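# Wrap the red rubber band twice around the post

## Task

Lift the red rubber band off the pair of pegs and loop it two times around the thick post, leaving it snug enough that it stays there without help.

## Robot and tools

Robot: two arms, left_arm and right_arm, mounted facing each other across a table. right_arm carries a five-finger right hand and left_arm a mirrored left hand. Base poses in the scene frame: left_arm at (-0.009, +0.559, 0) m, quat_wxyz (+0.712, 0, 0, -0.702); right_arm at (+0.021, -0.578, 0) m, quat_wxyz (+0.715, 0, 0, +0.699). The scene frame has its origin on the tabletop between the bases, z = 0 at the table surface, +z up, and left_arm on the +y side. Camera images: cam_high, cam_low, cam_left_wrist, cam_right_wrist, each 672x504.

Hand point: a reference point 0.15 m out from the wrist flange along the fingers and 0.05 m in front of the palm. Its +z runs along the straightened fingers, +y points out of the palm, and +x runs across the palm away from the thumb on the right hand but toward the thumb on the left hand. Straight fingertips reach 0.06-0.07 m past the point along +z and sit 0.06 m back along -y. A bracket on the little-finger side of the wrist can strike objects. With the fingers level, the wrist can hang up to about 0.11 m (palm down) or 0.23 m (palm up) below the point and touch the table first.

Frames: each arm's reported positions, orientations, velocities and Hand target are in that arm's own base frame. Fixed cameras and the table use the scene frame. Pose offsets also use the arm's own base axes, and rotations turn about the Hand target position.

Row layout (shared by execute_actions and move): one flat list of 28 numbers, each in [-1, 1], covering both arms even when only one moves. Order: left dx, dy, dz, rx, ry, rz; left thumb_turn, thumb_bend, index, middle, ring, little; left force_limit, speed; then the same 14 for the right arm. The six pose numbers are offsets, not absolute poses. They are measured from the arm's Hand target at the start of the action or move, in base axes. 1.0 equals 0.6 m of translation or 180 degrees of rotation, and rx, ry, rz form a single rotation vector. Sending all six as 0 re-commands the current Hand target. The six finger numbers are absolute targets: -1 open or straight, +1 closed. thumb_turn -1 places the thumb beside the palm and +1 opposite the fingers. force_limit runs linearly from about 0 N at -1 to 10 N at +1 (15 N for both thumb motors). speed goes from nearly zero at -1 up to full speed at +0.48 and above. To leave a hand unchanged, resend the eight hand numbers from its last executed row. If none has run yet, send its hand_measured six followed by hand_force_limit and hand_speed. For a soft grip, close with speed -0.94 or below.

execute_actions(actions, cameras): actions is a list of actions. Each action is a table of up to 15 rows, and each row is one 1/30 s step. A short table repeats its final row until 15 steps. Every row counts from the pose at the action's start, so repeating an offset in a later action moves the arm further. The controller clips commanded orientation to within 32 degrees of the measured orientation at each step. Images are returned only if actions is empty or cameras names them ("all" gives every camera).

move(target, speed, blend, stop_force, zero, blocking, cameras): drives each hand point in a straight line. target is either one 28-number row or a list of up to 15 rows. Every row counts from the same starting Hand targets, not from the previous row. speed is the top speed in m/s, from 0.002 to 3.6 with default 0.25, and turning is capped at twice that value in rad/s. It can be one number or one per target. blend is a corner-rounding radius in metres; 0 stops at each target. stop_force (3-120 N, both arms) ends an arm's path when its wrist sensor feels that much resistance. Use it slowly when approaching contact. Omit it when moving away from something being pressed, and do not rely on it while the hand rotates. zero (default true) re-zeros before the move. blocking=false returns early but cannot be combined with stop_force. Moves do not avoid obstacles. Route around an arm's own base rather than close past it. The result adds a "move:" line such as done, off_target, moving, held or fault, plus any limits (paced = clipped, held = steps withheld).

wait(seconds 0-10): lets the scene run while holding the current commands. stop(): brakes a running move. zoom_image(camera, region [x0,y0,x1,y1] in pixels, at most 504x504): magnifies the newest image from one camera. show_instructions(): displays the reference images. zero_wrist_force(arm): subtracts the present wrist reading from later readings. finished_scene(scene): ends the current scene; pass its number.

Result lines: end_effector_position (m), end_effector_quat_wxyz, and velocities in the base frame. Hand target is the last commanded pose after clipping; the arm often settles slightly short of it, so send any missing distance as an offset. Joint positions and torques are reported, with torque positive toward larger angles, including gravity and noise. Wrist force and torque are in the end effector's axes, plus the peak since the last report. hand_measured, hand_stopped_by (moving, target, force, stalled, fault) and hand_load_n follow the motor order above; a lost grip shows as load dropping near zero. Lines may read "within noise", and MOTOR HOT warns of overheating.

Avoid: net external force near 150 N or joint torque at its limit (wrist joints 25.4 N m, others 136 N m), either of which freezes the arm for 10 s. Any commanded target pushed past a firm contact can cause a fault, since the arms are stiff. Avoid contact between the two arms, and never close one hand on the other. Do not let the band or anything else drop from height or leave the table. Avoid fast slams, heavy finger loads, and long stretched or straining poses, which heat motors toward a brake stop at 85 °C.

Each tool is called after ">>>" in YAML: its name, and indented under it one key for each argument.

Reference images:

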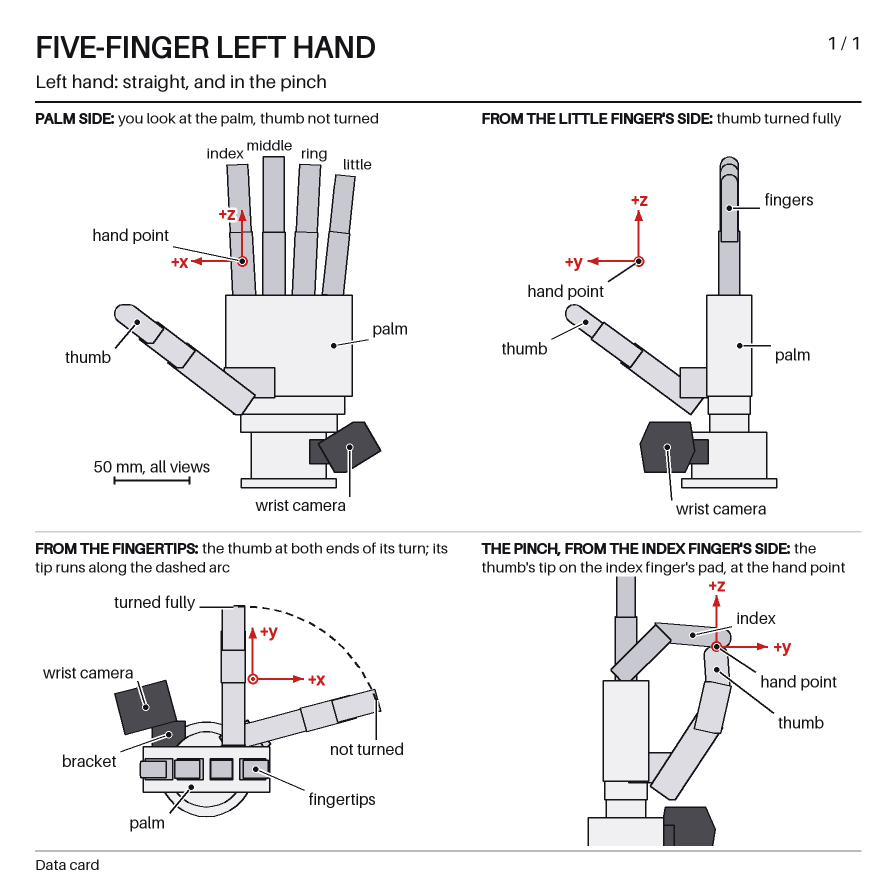

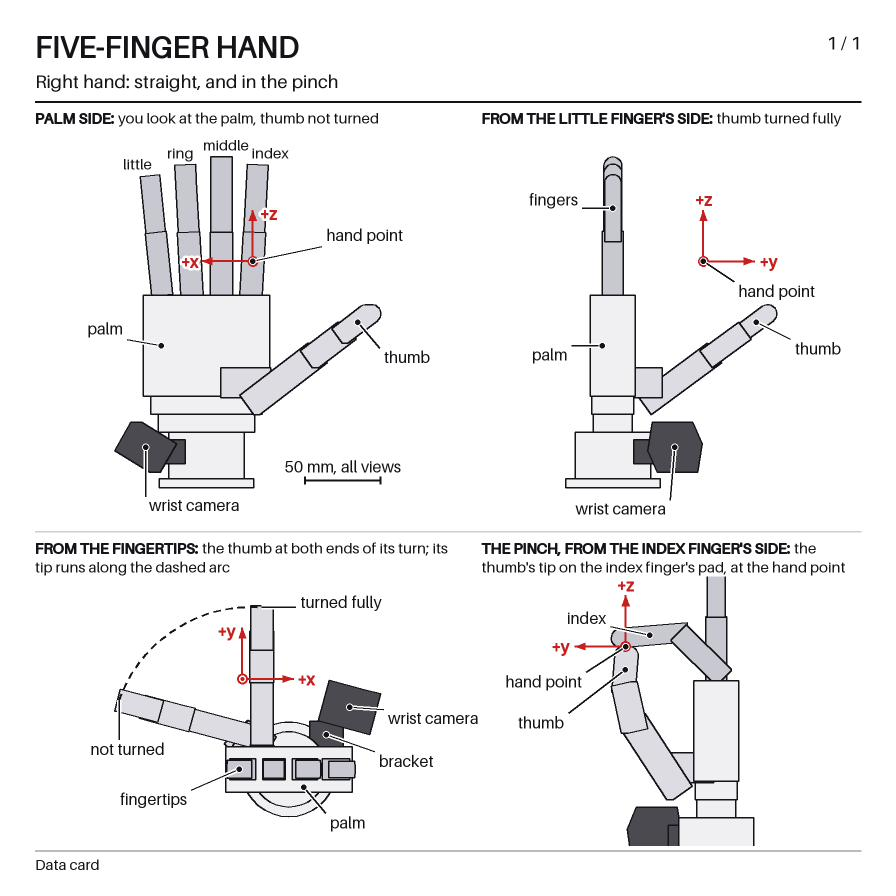

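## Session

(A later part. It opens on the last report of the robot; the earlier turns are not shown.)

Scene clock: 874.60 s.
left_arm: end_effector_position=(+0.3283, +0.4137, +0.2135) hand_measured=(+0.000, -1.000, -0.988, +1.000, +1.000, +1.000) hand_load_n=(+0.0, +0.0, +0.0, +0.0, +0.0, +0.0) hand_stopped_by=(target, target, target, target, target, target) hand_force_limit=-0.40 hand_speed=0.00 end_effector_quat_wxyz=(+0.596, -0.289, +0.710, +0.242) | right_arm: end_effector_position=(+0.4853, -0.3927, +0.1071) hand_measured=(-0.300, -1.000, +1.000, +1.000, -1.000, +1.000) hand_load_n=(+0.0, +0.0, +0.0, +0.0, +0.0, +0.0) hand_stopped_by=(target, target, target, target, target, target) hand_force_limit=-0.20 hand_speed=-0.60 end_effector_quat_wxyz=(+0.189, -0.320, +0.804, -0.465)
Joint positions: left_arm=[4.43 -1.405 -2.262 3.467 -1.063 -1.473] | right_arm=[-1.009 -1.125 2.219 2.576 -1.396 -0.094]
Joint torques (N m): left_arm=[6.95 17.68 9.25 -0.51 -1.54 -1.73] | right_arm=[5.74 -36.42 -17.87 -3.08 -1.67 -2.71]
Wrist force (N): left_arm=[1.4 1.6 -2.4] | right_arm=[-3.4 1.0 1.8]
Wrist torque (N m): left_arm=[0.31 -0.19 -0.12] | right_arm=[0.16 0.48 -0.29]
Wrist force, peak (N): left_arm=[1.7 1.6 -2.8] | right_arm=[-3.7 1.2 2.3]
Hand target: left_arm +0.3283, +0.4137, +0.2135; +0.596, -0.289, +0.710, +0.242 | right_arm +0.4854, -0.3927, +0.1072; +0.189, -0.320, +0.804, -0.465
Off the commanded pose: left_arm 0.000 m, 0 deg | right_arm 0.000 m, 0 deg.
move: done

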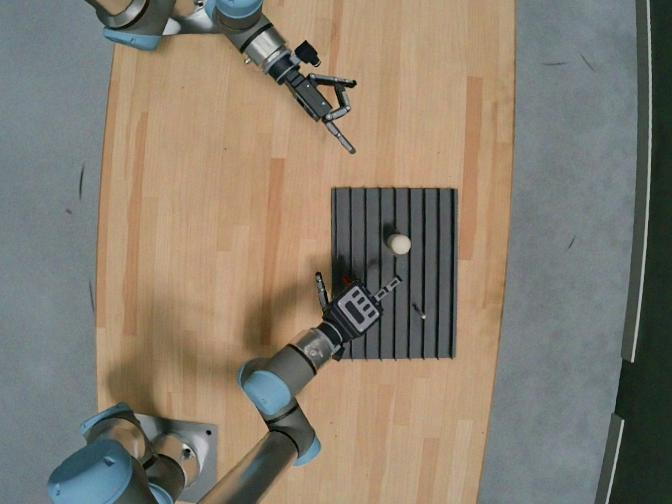

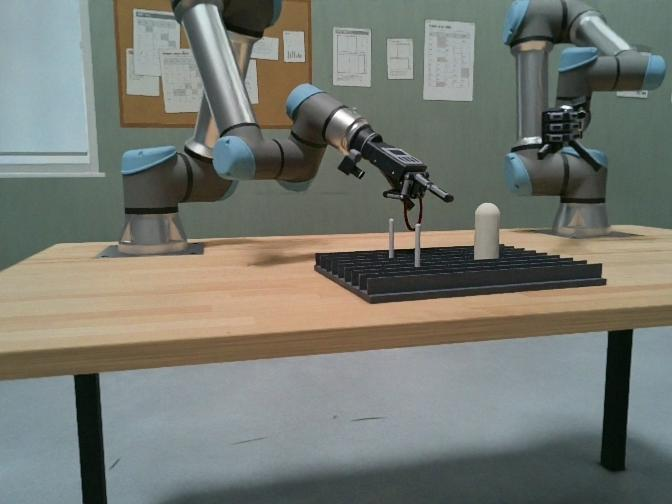

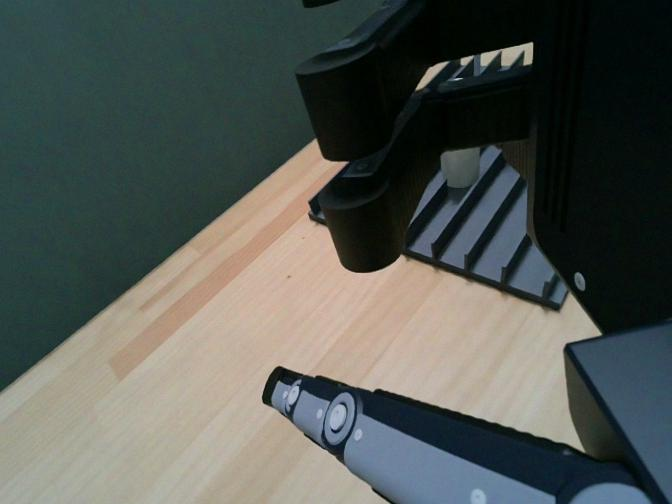

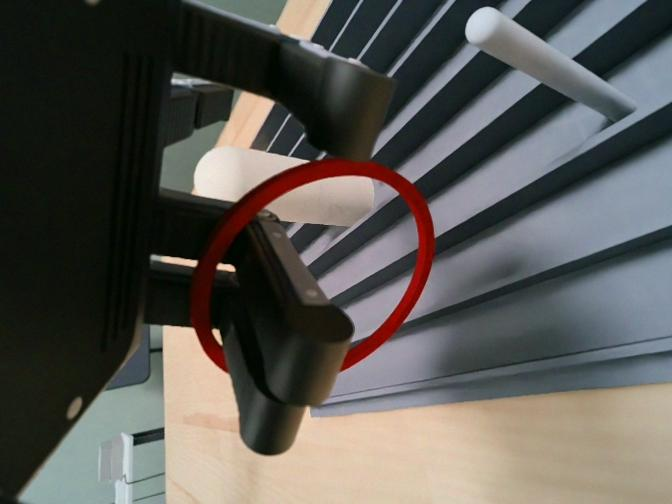

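>>> move:
  target: [0,0,0,0,0,0,0,-1,-1,1,1,1,-0.4,0,0.0119,0.0124,0.019,0.1606,-0.1535,0,-0.3,-1,1,1,-1,1,-0.2,-0.6]
  speed: 0.1
  cameras: ["cam_low","cam_right_wrist"]

Scene clock: 879.73 s.
left_arm: end_effector_position=(+0.3283, +0.4137, +0.2135) hand_measured=(+0.000, -1.000, -0.988, +1.000, +1.000, +1.000) hand_load_n=(+0.0, +0.0, +0.0, +0.0, +0.0, +0.0) hand_stopped_by=(target, target, target, target, target, target) hand_force_limit=-0.40 hand_speed=0.00 end_effector_quat_wxyz=(+0.596, -0.289, +0.710, +0.242) | right_arm: end_effector_position=(+0.4925, -0.3854, +0.1186) hand_measured=(-0.300, -1.000, +1.000, +1.000, -1.000, +1.000) hand_load_n=(-0.5, +0.0, +0.0, +0.0, +0.0, +0.0) hand_stopped_by=(target, target, target, target, target, target) hand_force_limit=-0.20 hand_speed=-0.60 end_effector_quat_wxyz=(+0.446, -0.144, +0.826, -0.314)
Joint positions: left_arm=[4.43 -1.405 -2.262 3.467 -1.063 -1.473] | right_arm=[-1.229 -1.007 2.218 2.492 -0.865 0.398]
Joint torques (N m): left_arm=[7.24 19.22 8.15 -0.55 -1.73 -1.76] | right_arm=[10.43 -39.74 -4.31 0.58 -0.11 -1.67]
Wrist force (N): left_arm=[1.7 1.6 -2.5] | right_arm=[-2.6 0.5 1.7]
Wrist torque (N m): left_arm=[0.30 -0.23 -0.10] | right_arm=[0.13 0.36 -0.04]
Wrist force, peak (N): left_arm=[1.5 1.9 -2.7] | right_arm=[-3.8 1.0 1.9]
Hand target: left_arm +0.3283, +0.4137, +0.2135; +0.596, -0.289, +0.710, +0.242 | right_arm +0.4926, -0.3852, +0.1186; +0.446, -0.144, +0.826, -0.314
Off the commanded pose: left_arm 0.000 m, 0 deg | right_arm 0.000 m, 0 deg.
move: done
Images, in order (width x height): cam_low 672x504, cam_right_wrist 672x504.

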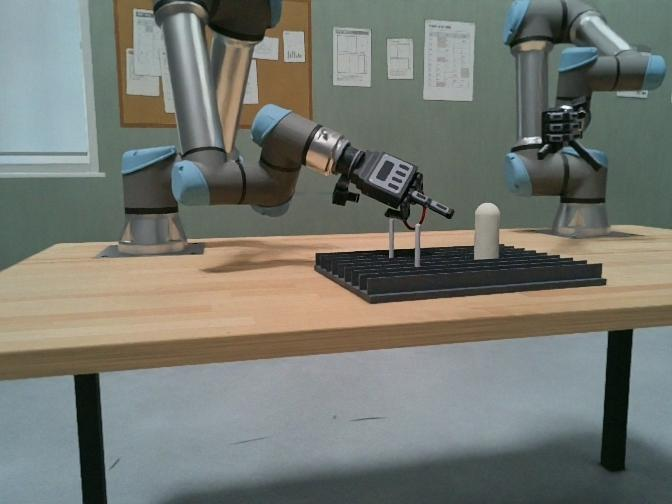

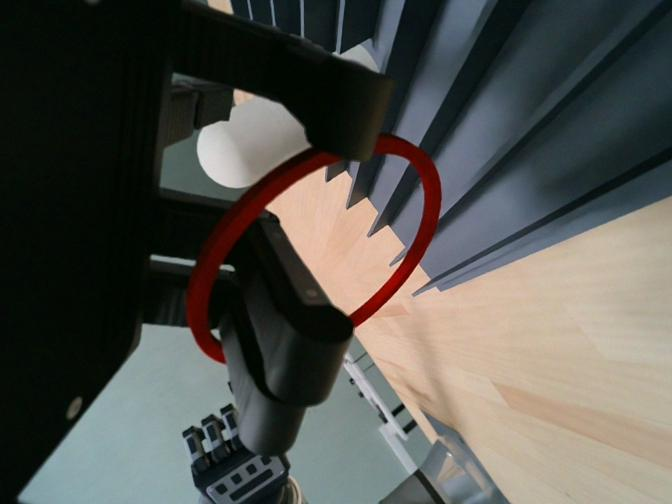

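>>> zoom_image:
  camera: "cam_right_wrist"
  region: [120, 60, 480, 420]

>>> zoom_image:
  camera: "cam_low"
  region: [360, 150, 480, 260]

Scaled by 1.400 from the camera's 672x504 image, which has a finer 960x720 frame.

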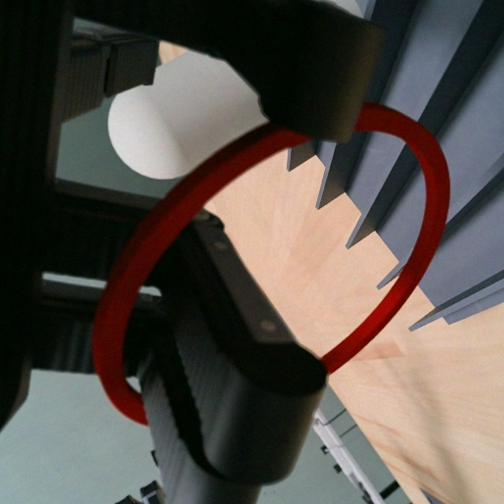

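Scaled by 4.200 from the camera's 672x504 image, which has a finer 960x720 frame.

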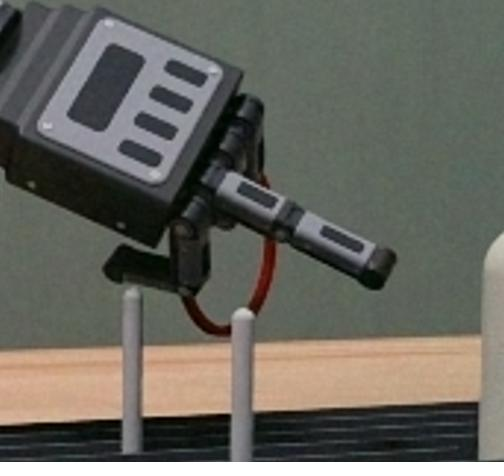

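>>> execute_actions:
  actions:
    - [[0,0,0,0,0,0,0,-1,-1,1,1,1,-0.4,0,0,0,0,0,0,0,-0.3,-1,1,1,-0.2,1,-0.6,-0.6]]
  cameras: ["cam_low","cam_right_wrist"]

Scene clock: 881.93 s.
left_arm: end_effector_position=(+0.3283, +0.4137, +0.2135) hand_measured=(+0.000, -1.000, -0.988, +1.000, +1.000, +1.000) hand_load_n=(+0.0, +0.0, +0.0, +0.0, +0.0, +0.0) hand_stopped_by=(target, target, target, target, target, target) hand_force_limit=-0.40 hand_speed=0.00 end_effector_quat_wxyz=(+0.596, -0.289, +0.710, +0.242) | right_arm: end_effector_position=(+0.4926, -0.3852, +0.1186) hand_measured=(-0.300, -1.000, +1.000, +1.000, -0.200, +1.000) hand_load_n=(-0.5, +0.0, +0.0, +0.0, +0.0, +0.0) hand_stopped_by=(target, target, target, target, target, target) hand_force_limit=-0.60 hand_speed=-0.60 end_effector_quat_wxyz=(+0.446, -0.144, +0.826, -0.314)
Joint positions: left_arm=[4.43 -1.405 -2.262 3.467 -1.063 -1.473] | right_arm=[-1.229 -1.007 2.218 2.492 -0.865 0.398]
Joint torques (N m): left_arm=[7.71 17.82 8.63 -0.39 -1.79 -1.63] | right_arm=[10.15 -40.56 -5.17 0.34 1.72 1.68]
Wrist force (N): left_arm=[1.6 1.6 -2.5] | right_arm=[-2.5 0.7 1.7]
Wrist torque (N m): left_arm=[0.32 -0.23 -0.11] | right_arm=[0.15 0.35 -0.03]
Wrist force, peak (N): left_arm=[1.6 1.8 -2.7] | right_arm=[-2.6 0.7 1.9]
Hand target: left_arm +0.3283, +0.4137, +0.2135; +0.596, -0.289, +0.710, +0.242 | right_arm +0.4926, -0.3852, +0.1186; +0.446, -0.144, +0.826, -0.314
Off the commanded pose: left_arm 0.000 m, 0 deg | right_arm 0.000 m, 0 deg.
Images, in order (width x height): cam_low 672x504, cam_right_wrist 672x504.

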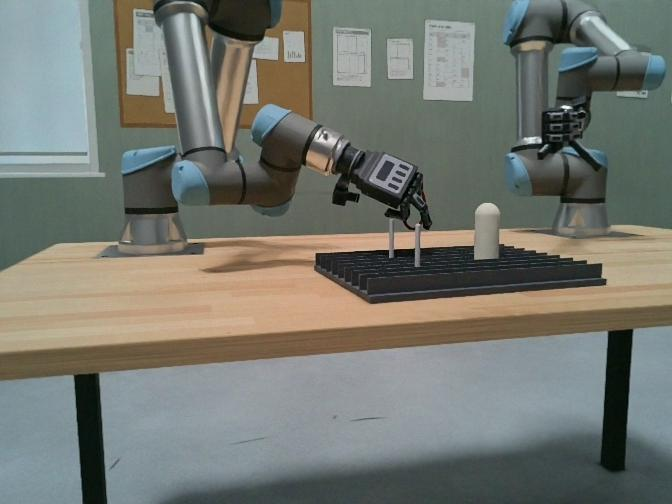

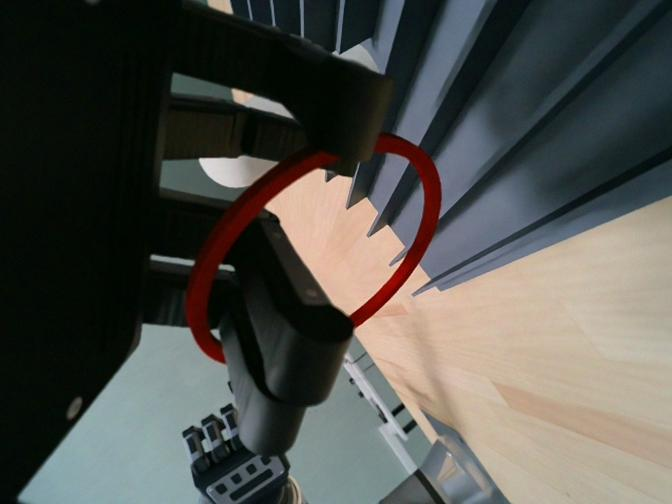

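>>> zoom_image:
  camera: "cam_right_wrist"
  region: [120, 60, 480, 420]

>>> zoom_image:
  camera: "cam_low"
  region: [360, 150, 480, 260]

Scaled by 1.400 from the camera's 672x504 image, which has a finer 960x720 frame.

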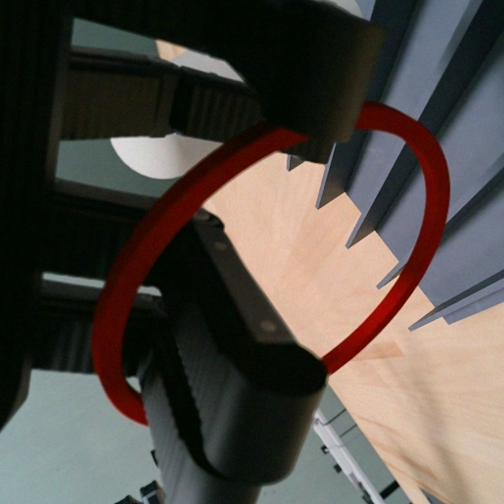

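Scaled by 4.200 from the camera's 672x504 image, which has a finer 960x720 frame.

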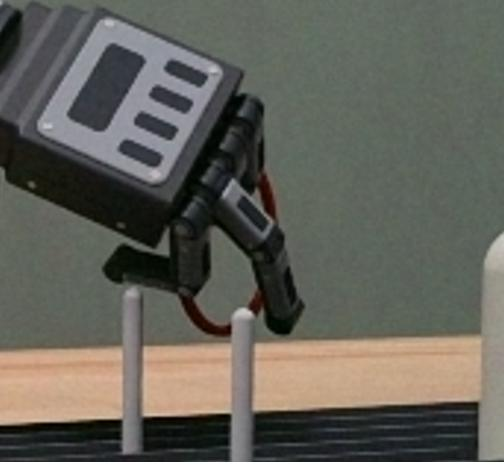

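>>> execute_actions:
  actions:
    - [[0,0,0,0,0,0,0,-1,-1,1,1,1,-0.4,0,0,0,0,0,0,0,-0.3,-1,1,1,0.05,1,-0.6,-0.6]]
  cameras: ["cam_low","cam_right_wrist"]

>>> zoom_image:
  camera: "cam_right_wrist"
  region: [120, 60, 480, 420]

>>> zoom_image:
  camera: "cam_low"
  region: [360, 150, 480, 260]

Scene clock: 883.30 s.
left_arm: end_effector_position=(+0.3283, +0.4137, +0.2135) hand_measured=(+0.000, -1.000, -0.988, +1.000, +1.000, +1.000) hand_load_n=(+0.0, +0.0, +0.0, +0.0, +0.0, +0.0) hand_stopped_by=(target, target, target, target, target, target) hand_force_limit=-0.40 hand_speed=0.00 end_effector_quat_wxyz=(+0.596, -0.289, +0.710, +0.242) | right_arm: end_effector_position=(+0.4926, -0.3852, +0.1186) hand_measured=(-0.300, -1.000, +1.000, +1.000, +0.050, +1.000) hand_load_n=(-0.5, +0.0, +0.0, +0.0, +0.5, +0.0) hand_stopped_by=(target, target, target, target, target, target) hand_force_limit=-0.60 hand_speed=-0.60 end_effector_quat_wxyz=(+0.446, -0.144, +0.826, -0.314)
Joint positions: left_arm=[4.43 -1.405 -2.262 3.467 -1.063 -1.473] | right_arm=[-1.229 -1.007 2.218 2.492 -0.865 0.398]
Joint torques (N m): left_arm=[8.25 18.42 7.79 -0.3 -1.86 -1.71] | right_arm=[8.82 -40.27 -7.85 0.1 1.01 0.64]
Wrist force (N): left_arm=[1.4 1.6 -2.6] | right_arm=[-2.4 0.8 1.5]
Wrist torque (N m): left_arm=[0.32 -0.21 -0.12] | right_arm=[0.19 0.34 -0.01]
Wrist force, peak (N): left_arm=[1.8 1.7 -2.6] | right_arm=[-2.6 0.8 1.9]
Hand target: left_arm +0.3283, +0.4137, +0.2135; +0.596, -0.289, +0.710, +0.242 | right_arm +0.4926, -0.3852, +0.1186; +0.446, -0.144, +0.826, -0.314
Off the commanded pose: left_arm 0.000 m, 0 deg | right_arm 0.000 m, 0 deg.
Images, in order (width x height): cam_low 672x504, cam_right_wrist 672x504.

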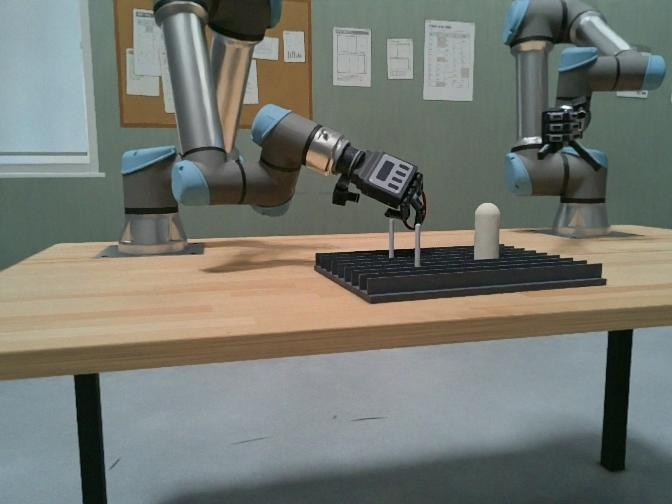

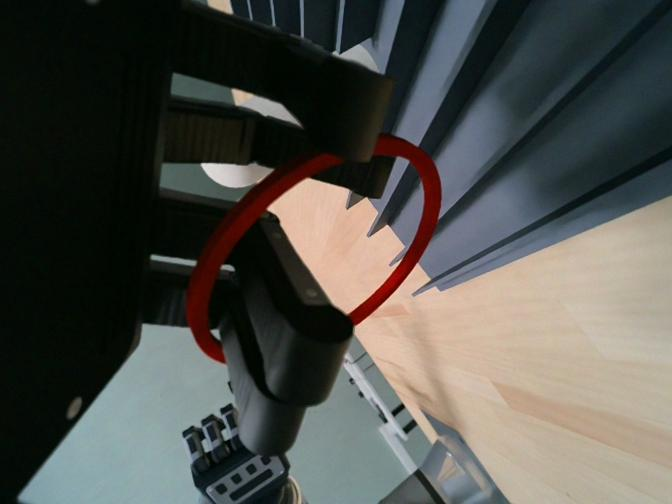

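Scaled by 1.400 from the camera's 672x504 image, which has a finer 960x720 frame.

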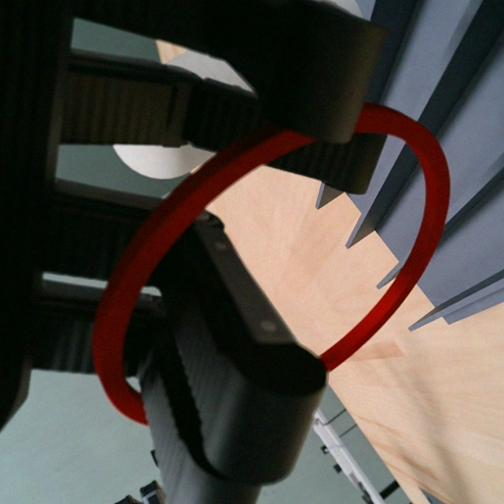

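Scaled by 4.200 from the camera's 672x504 image, which has a finer 960x720 frame.

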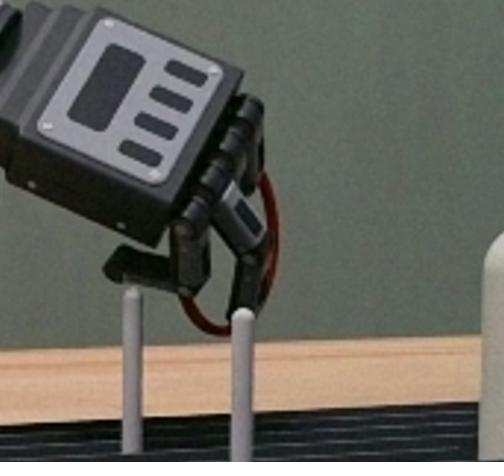

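>>> execute_actions:
  actions:
    - [[0,0,0,0,0,0,0,-1,-1,1,1,1,-0.4,0,0,0,0,0,0,0,-0.3,-1,1,1,0.25,1,-0.6,-0.6]]
  cameras: ["cam_low","cam_right_wrist"]

>>> zoom_image:
  camera: "cam_right_wrist"
  region: [120, 60, 480, 420]

>>> zoom_image:
  camera: "cam_low"
  region: [360, 150, 480, 260]

Scene clock: 884.27 s.
left_arm: end_effector_position=(+0.3283, +0.4137, +0.2135) hand_measured=(+0.000, -1.000, -0.988, +1.000, +1.000, +1.000) hand_load_n=(+0.5, +0.0, +0.0, +0.0, +0.0, +0.0) hand_stopped_by=(target, target, target, target, target, target) hand_force_limit=-0.40 hand_speed=0.00 end_effector_quat_wxyz=(+0.596, -0.289, +0.710, +0.242) | right_arm: end_effector_position=(+0.4926, -0.3852, +0.1186) hand_measured=(-0.300, -1.000, +1.000, +1.000, +0.250, +1.000) hand_load_n=(-0.5, +0.0, +0.0, +0.0, +0.0, +0.0) hand_stopped_by=(target, target, target, target, target, target) hand_force_limit=-0.60 hand_speed=-0.60 end_effector_quat_wxyz=(+0.446, -0.144, +0.826, -0.314)
Joint positions: left_arm=[4.43 -1.405 -2.262 3.467 -1.063 -1.473] | right_arm=[-1.229 -1.007 2.218 2.492 -0.865 0.398]
Joint torques (N m): left_arm=[7.79 17.25 7.66 -0.39 -1.64 -1.68] | right_arm=[8.38 -40.33 -10.87 0.1 0.57 -0.15]
Wrist force (N): left_arm=[1.6 1.7 -2.4] | right_arm=[-2.5 0.7 1.4]
Wrist torque (N m): left_arm=[0.31 -0.23 -0.11] | right_arm=[0.17 0.36 -0.03]
Wrist force, peak (N): left_arm=[1.5 1.6 -2.8] | right_arm=[-2.5 1.0 1.7]
Hand target: left_arm +0.3283, +0.4137, +0.2135; +0.596, -0.289, +0.710, +0.242 | right_arm +0.4926, -0.3852, +0.1186; +0.446, -0.144, +0.826, -0.314
Off the commanded pose: left_arm 0.000 m, 0 deg | right_arm 0.000 m, 0 deg.
Images, in order (width x height): cam_low 672x504, cam_right_wrist 672x504.

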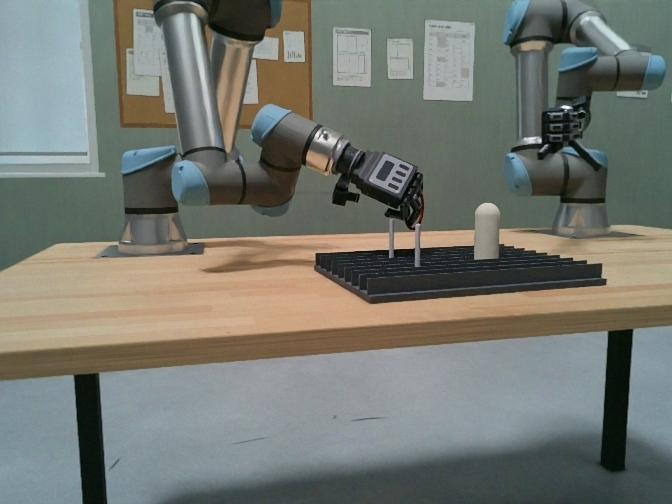

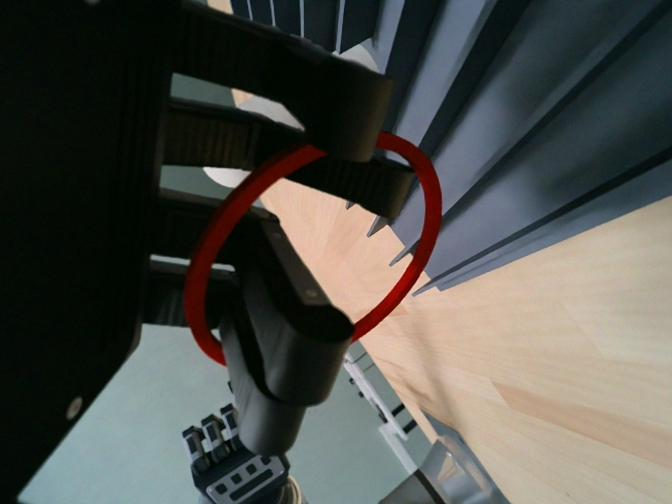

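Scaled by 1.400 from the camera's 672x504 image, which has a finer 960x720 frame.

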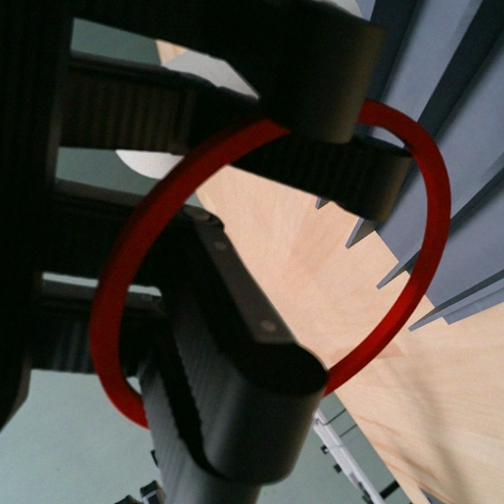

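Scaled by 4.200 from the camera's 672x504 image, which has a finer 960x720 frame.

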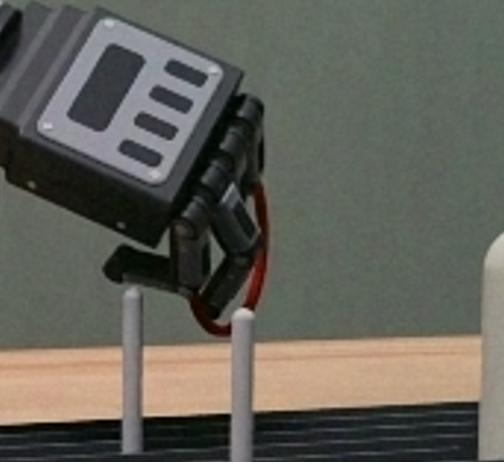

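>>> execute_actions:
  actions:
    - [[0,0,0,0,0,0,0,-1,-1,1,1,1,-0.4,0,0,0,0,0,0,0,-0.3,-1,1,1,0.5,1,-0.6,-0.6]]
  cameras: ["cam_right_wrist"]

>>> execute_actions:
  actions:
    - [[0,0,0,0,0,0,0,-1,-1,1,1,1,-0.4,0,0,0,0,0,0,0,-0.3,-1,1,1,0.75,1,-0.6,-0.6]]
  cameras: ["cam_low","cam_right_wrist"]

>>> zoom_image:
  camera: "cam_low"
  region: [360, 150, 480, 260]

Scene clock: 885.40 s.
left_arm: end_effector_position=(+0.3283, +0.4137, +0.2135) hand_measured=(+0.000, -1.000, -0.988, +1.000, +1.000, +1.000) hand_load_n=(+0.0, +0.0, +0.0, +0.0, +0.0, +0.0) hand_stopped_by=(target, target, target, target, target, target) hand_force_limit=-0.40 hand_speed=0.00 end_effector_quat_wxyz=(+0.596, -0.289, +0.710, +0.242) | right_arm: end_effector_position=(+0.4926, -0.3852, +0.1186) hand_measured=(-0.300, -1.000, +1.000, +1.000, +0.500, +1.000) hand_load_n=(-0.5, +0.0, +0.0, +0.0, +0.0, +0.0) hand_stopped_by=(target, target, target, target, target, target) hand_force_limit=-0.60 hand_speed=-0.60 end_effector_quat_wxyz=(+0.446, -0.144, +0.826, -0.314)
Joint positions: left_arm=[4.43 -1.405 -2.262 3.467 -1.063 -1.473] | right_arm=[-1.229 -1.007 2.218 2.492 -0.865 0.398]
Joint torques (N m): left_arm=[8.35 19.01 8.21 -0.46 -1.71 -1.72] | right_arm=[7.69 -39.47 -12.11 -0.03 -0.06 -1.06]
Wrist force (N): left_arm=[1.5 1.6 -2.4] | right_arm=[-2.4 0.7 1.6]
Wrist torque (N m): left_arm=[0.31 -0.21 -0.12] | right_arm=[0.17 0.34 -0.03]
Wrist force, peak (N): left_arm=[1.5 1.7 -2.9] | right_arm=[-2.7 0.6 1.8]
Hand target: left_arm +0.3283, +0.4137, +0.2135; +0.596, -0.289, +0.710, +0.242 | right_arm +0.4926, -0.3852, +0.1186; +0.446, -0.144, +0.826, -0.314
Off the commanded pose: left_arm 0.000 m, 0 deg | right_arm 0.000 m, 0 deg.
Images, in order (width x height): cam_right_wrist 672x504.

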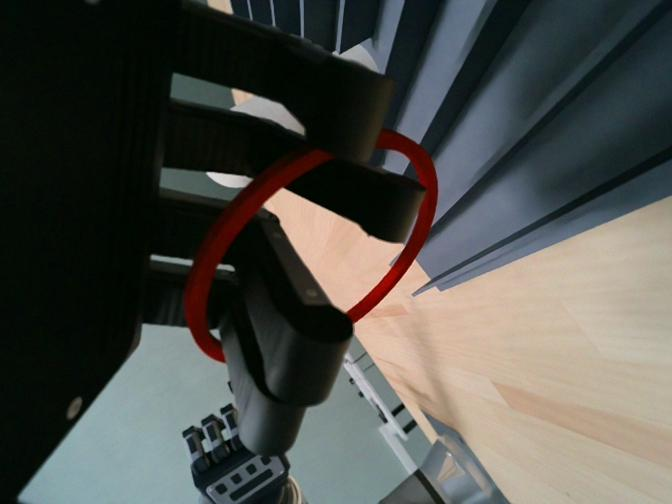

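Scene clock: 886.10 s.
left_arm: end_effector_position=(+0.3283, +0.4137, +0.2135) hand_measured=(+0.000, -1.000, -0.988, +1.000, +1.000, +1.000) hand_load_n=(+0.5, +0.0, +0.0, +0.5, +0.0, +0.0) hand_stopped_by=(target, target, target, target, target, target) hand_force_limit=-0.40 hand_speed=0.00 end_effector_quat_wxyz=(+0.596, -0.289, +0.710, +0.242) | right_arm: end_effector_position=(+0.4926, -0.3852, +0.1186) hand_measured=(-0.300, -1.000, +1.000, +1.000, +0.750, +1.000) hand_load_n=(+0.0, +0.0, +0.0, +0.0, +0.5, +0.0) hand_stopped_by=(target, target, target, target, target, target) hand_force_limit=-0.60 hand_speed=-0.60 end_effector_quat_wxyz=(+0.446, -0.144, +0.826, -0.314)
Joint positions: left_arm=[4.43 -1.405 -2.262 3.467 -1.063 -1.473] | right_arm=[-1.229 -1.007 2.218 2.492 -0.865 0.398]
Joint torques (N m): left_arm=[7.24 16.46 8.7 -0.32 -1.81 -1.57] | right_arm=[6.94 -39.71 -12.29 -0.27 -0.42 -1.65]
Wrist force (N): left_arm=[1.5 1.7 -2.6] | right_arm=[-2.5 0.7 1.6]
Wrist torque (N m): left_arm=[0.32 -0.21 -0.12] | right_arm=[0.16 0.36 -0.03]
Wrist force, peak (N): left_arm=[1.6 1.6 -2.8] | right_arm=[-2.6 0.8 1.8]
Hand target: left_arm +0.3283, +0.4137, +0.2135; +0.596, -0.289, +0.710, +0.242 | right_arm +0.4926, -0.3852, +0.1186; +0.446, -0.144, +0.826, -0.314
Off the commanded pose: left_arm 0.000 m, 0 deg | right_arm 0.000 m, 0 deg.
Images, in order (width x height): cam_low 672x504, cam_right_wrist 672x504.

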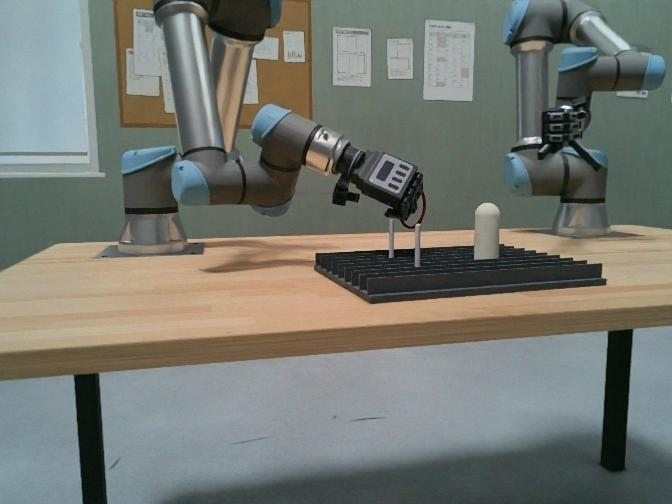

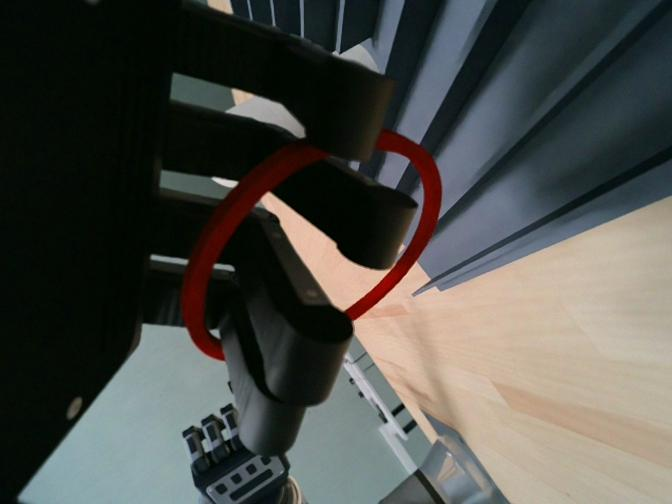

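Scaled by 4.200 from the camera's 672x504 image, which has a finer 960x720 frame.

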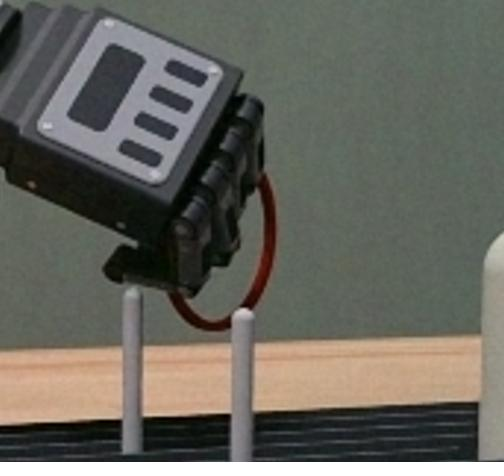

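>>> execute_actions:
  actions:
    - [[0,0,0,0,0,0,0,-1,-1,1,1,1,-0.4,0,0,0,0,0,0,0,-0.3,-1,1,1,1,1,-0.4,-0.6]]

>>> move:
  target: [0,0,0,0,0,0,0,-1,-1,1,1,1,-0.4,0,-0.0119,-0.0124,-0.016,-0.1606,0.1535,0,-0.3,-1,1,1,1,1,-0.4,-0.6]
  speed: 0.1
  cameras: ["cam_low","cam_right_wrist","cam_high"]

>>> zoom_image:
  camera: "cam_low"
  region: [360, 150, 480, 260]

>>> zoom_image:
  camera: "cam_right_wrist"
  region: [120, 60, 480, 420]

Scene clock: 887.27 s.
left_arm: end_effector_position=(+0.3283, +0.4137, +0.2135) hand_measured=(+0.000, -1.000, -0.988, +1.000, +1.000, +1.000) hand_load_n=(+0.0, +0.0, +0.0, +0.0, +0.0, +0.0) hand_stopped_by=(target, target, target, target, target, target) hand_force_limit=-0.40 hand_speed=0.00 end_effector_quat_wxyz=(+0.596, -0.289, +0.710, +0.242) | right_arm: end_effector_position=(+0.4926, -0.3852, +0.1186) hand_measured=(-0.300, -1.000, +1.000, +1.000, +1.000, +1.000) hand_load_n=(-0.5, +0.0, +0.0, +0.0, +0.0, +0.0) hand_stopped_by=(target, target, target, target, target, target) hand_force_limit=-0.40 hand_speed=-0.60 end_effector_quat_wxyz=(+0.446, -0.144, +0.826, -0.314)
Joint positions: left_arm=[4.43 -1.405 -2.262 3.467 -1.063 -1.473] | right_arm=[-1.229 -1.007 2.218 2.492 -0.865 0.398]
Joint torques (N m): left_arm=[8.13 17.56 8 -0.44 -1.8 -1.65] | right_arm=[6.59 -38.65 -11.86 -0.32 -1.06 -2.48]
Wrist force (N): left_arm=[1.7 1.7 -2.5] | right_arm=[-2.5 0.6 1.6]
Wrist torque (N m): left_arm=[0.33 -0.24 -0.10] | right_arm=[0.15 0.36 -0.03]
Wrist force, peak (N): left_arm=[1.6 1.7 -2.8] | right_arm=[-2.7 0.7 1.9]
Hand target: left_arm +0.3283, +0.4137, +0.2135; +0.596, -0.289, +0.710, +0.242 | right_arm +0.4926, -0.3852, +0.1186; +0.446, -0.144, +0.826, -0.314
Off the commanded pose: left_arm 0.000 m, 0 deg | right_arm 0.000 m, 0 deg.

Scene clock: 891.13 s.
left_arm: end_effector_position=(+0.3283, +0.4137, +0.2135) hand_measured=(+0.000, -1.000, -0.988, +1.000, +1.000, +1.000) hand_load_n=(+0.5, +0.0, +0.0, +0.0, +0.0, +0.0) hand_stopped_by=(target, target, target, target, target, target) hand_force_limit=-0.40 hand_speed=0.00 end_effector_quat_wxyz=(+0.596, -0.289, +0.710, +0.242) | right_arm: end_effector_position=(+0.4855, -0.3926, +0.1091) hand_measured=(-0.300, -1.000, +1.000, +1.000, +1.000, +1.000) hand_load_n=(+0.0, +0.0, +0.0, +0.0, +0.0, +0.0) hand_stopped_by=(target, target, target, target, target, target) hand_force_limit=-0.40 hand_speed=-0.60 end_effector_quat_wxyz=(+0.189, -0.320, +0.804, -0.465)
Joint positions: left_arm=[4.43 -1.405 -2.262 3.467 -1.063 -1.473] | right_arm=[-1.009 -1.129 2.218 2.581 -1.396 -0.094]
Joint torques (N m): left_arm=[8.18 17.81 10.06 -0.35 -1.44 -1.47] | right_arm=[-10.11 -23.12 -8.69 -1.85 0.94 2.32]
Wrist force (N): left_arm=[1.8 1.5 -2.6] | right_arm=[-3.4 1.1 1.9]
Wrist torque (N m): left_arm=[0.30 -0.27 -0.09] | right_arm=[0.19 0.48 -0.27]
Wrist force, peak (N): left_arm=[1.6 1.7 -2.7] | right_arm=[-3.8 1.0 1.9]
Hand target: left_arm +0.3283, +0.4137, +0.2135; +0.596, -0.289, +0.710, +0.242 | right_arm +0.4854, -0.3927, +0.1090; +0.189, -0.320, +0.804, -0.465
Off the commanded pose: left_arm 0.000 m, 0 deg | right_arm 0.000 m, 0 deg.
move: done
Images, in order (width x height): cam_high 672x504, cam_low 672x504, cam_right_wrist 672x504.

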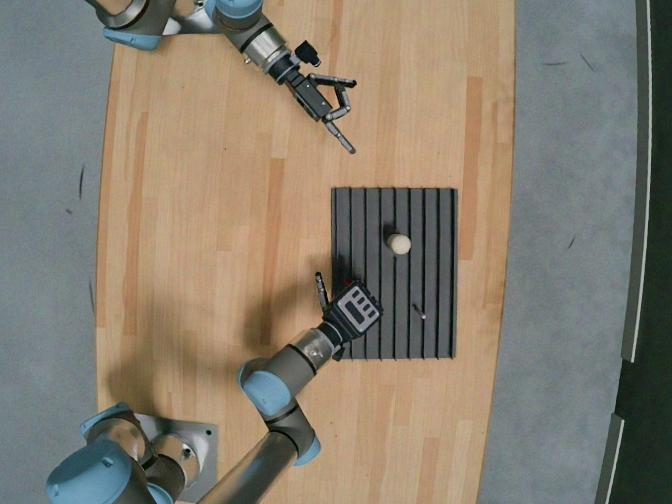

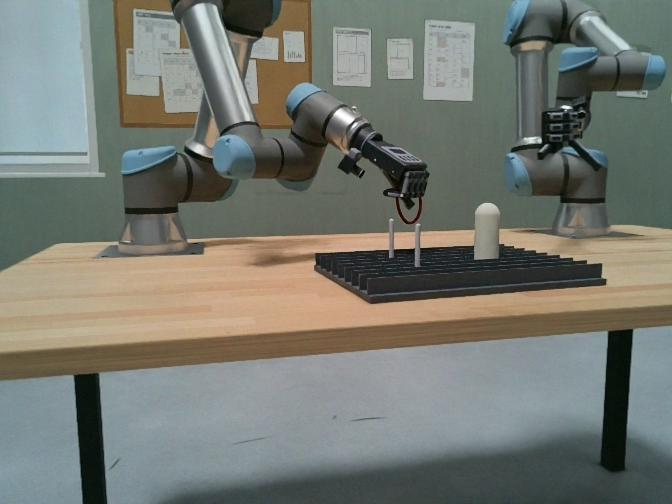

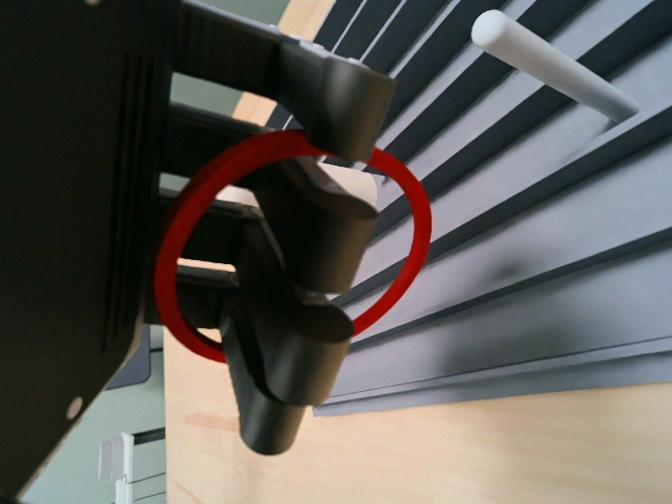

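Scaled by 4.200 from the camera's 672x504 image, which has a finer 960x720 frame.

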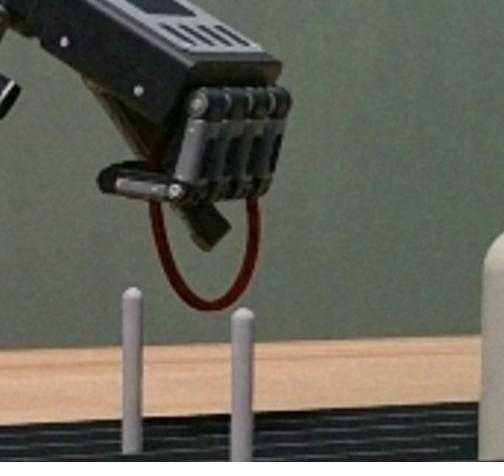

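Scaled by 1.400 from the camera's 672x504 image, which has a finer 960x720 frame.

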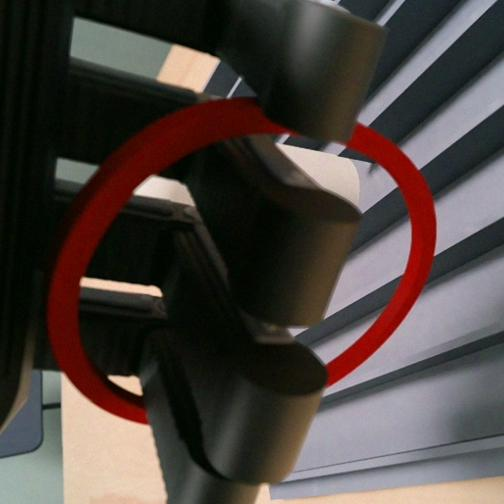

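>>> move:
  target:
    - [0,0,0,0,0,0,0,-1,-1,1,1,1,-0.4,0,0,0,0.125,0,0,0,-0.3,-1,1,1,1,1,-0.4,-0.6]
    - [0,0,0,0,0,0,0,-1,-1,1,1,1,-0.4,0,0.2338,-0.2103,0.125,0,0,0.0139,-0.3,-1,1,1,1,1,-0.4,-0.6]
  speed: 0.1
  blend: 0.02
  cameras: ["cam_low","cam_right_wrist","cam_high"]

Scene clock: 897.47 s.
left_arm: end_effector_position=(+0.3283, +0.4137, +0.2135) hand_measured=(+0.000, -1.000, -0.988, +1.000, +1.000, +1.000) hand_load_n=(+0.0, +0.0, +0.0, +0.0, +0.0, +0.0) hand_stopped_by=(target, target, target, target, target, target) hand_force_limit=-0.40 hand_speed=0.00 end_effector_quat_wxyz=(+0.596, -0.289, +0.710, +0.242) | right_arm: end_effector_position=(+0.6257, -0.5187, +0.1840) hand_measured=(-0.300, -1.000, +1.000, +1.000, +1.000, +1.000) hand_load_n=(+0.0, +0.0, +0.0, +0.0, +0.0, +0.0) hand_stopped_by=(target, target, target, target, target, target) hand_force_limit=-0.40 hand_speed=-0.60 end_effector_quat_wxyz=(+0.199, -0.337, +0.797, -0.461)
Joint positions: left_arm=[4.43 -1.405 -2.262 3.467 -1.063 -1.473] | right_arm=[-0.936 -0.955 1.598 3.025 -1.421 -0.08]
Joint torques (N m): left_arm=[6.79 18.18 8.27 -0.23 -1.75 -1.48] | right_arm=[-9.26 -39.49 -26.45 -5.25 -0.89 2.04]
Wrist force (N): left_arm=[1.6 1.5 -2.6] | right_arm=[-3.5 0.8 1.8]
Wrist torque (N m): left_arm=[0.30 -0.23 -0.10] | right_arm=[0.13 0.51 -0.30]
Wrist force, peak (N): left_arm=[1.8 1.7 -2.8] | right_arm=[-3.5 2.1 2.5]
Hand target: left_arm +0.3283, +0.4137, +0.2135; +0.596, -0.289, +0.710, +0.242 | right_arm +0.6257, -0.5189, +0.1840; +0.199, -0.337, +0.797, -0.461
Off the commanded pose: left_arm 0.000 m, 0 deg | right_arm 0.000 m, 0 deg.
move: done
Images, in order (width x height): cam_high 672x504, cam_low 672x504, cam_right_wrist 672x504.

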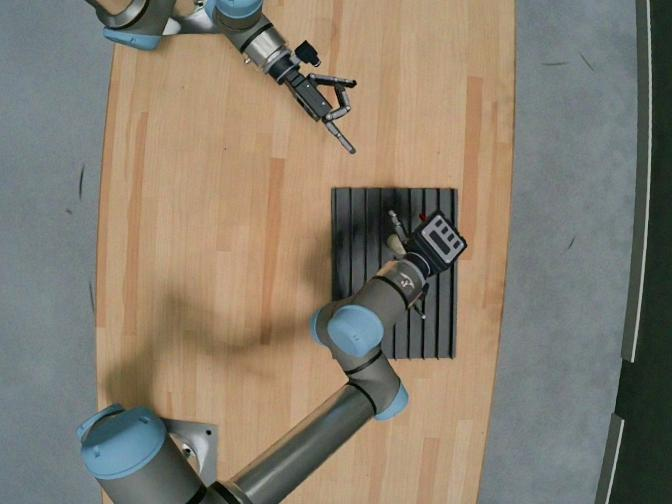

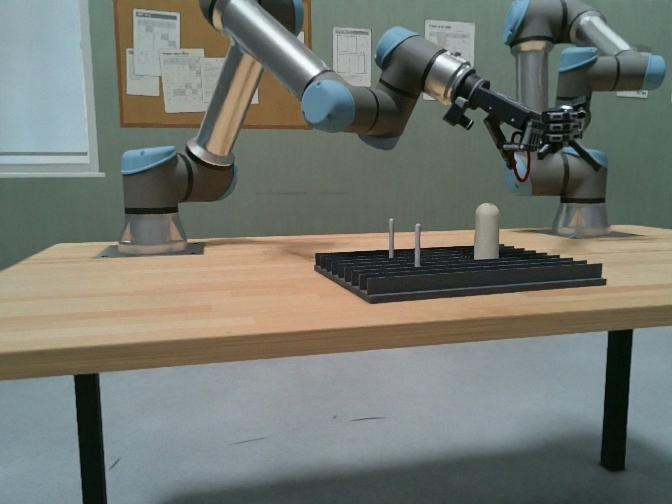

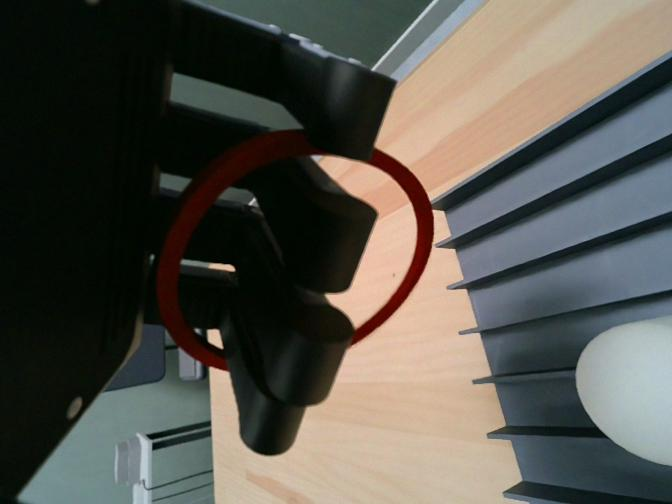

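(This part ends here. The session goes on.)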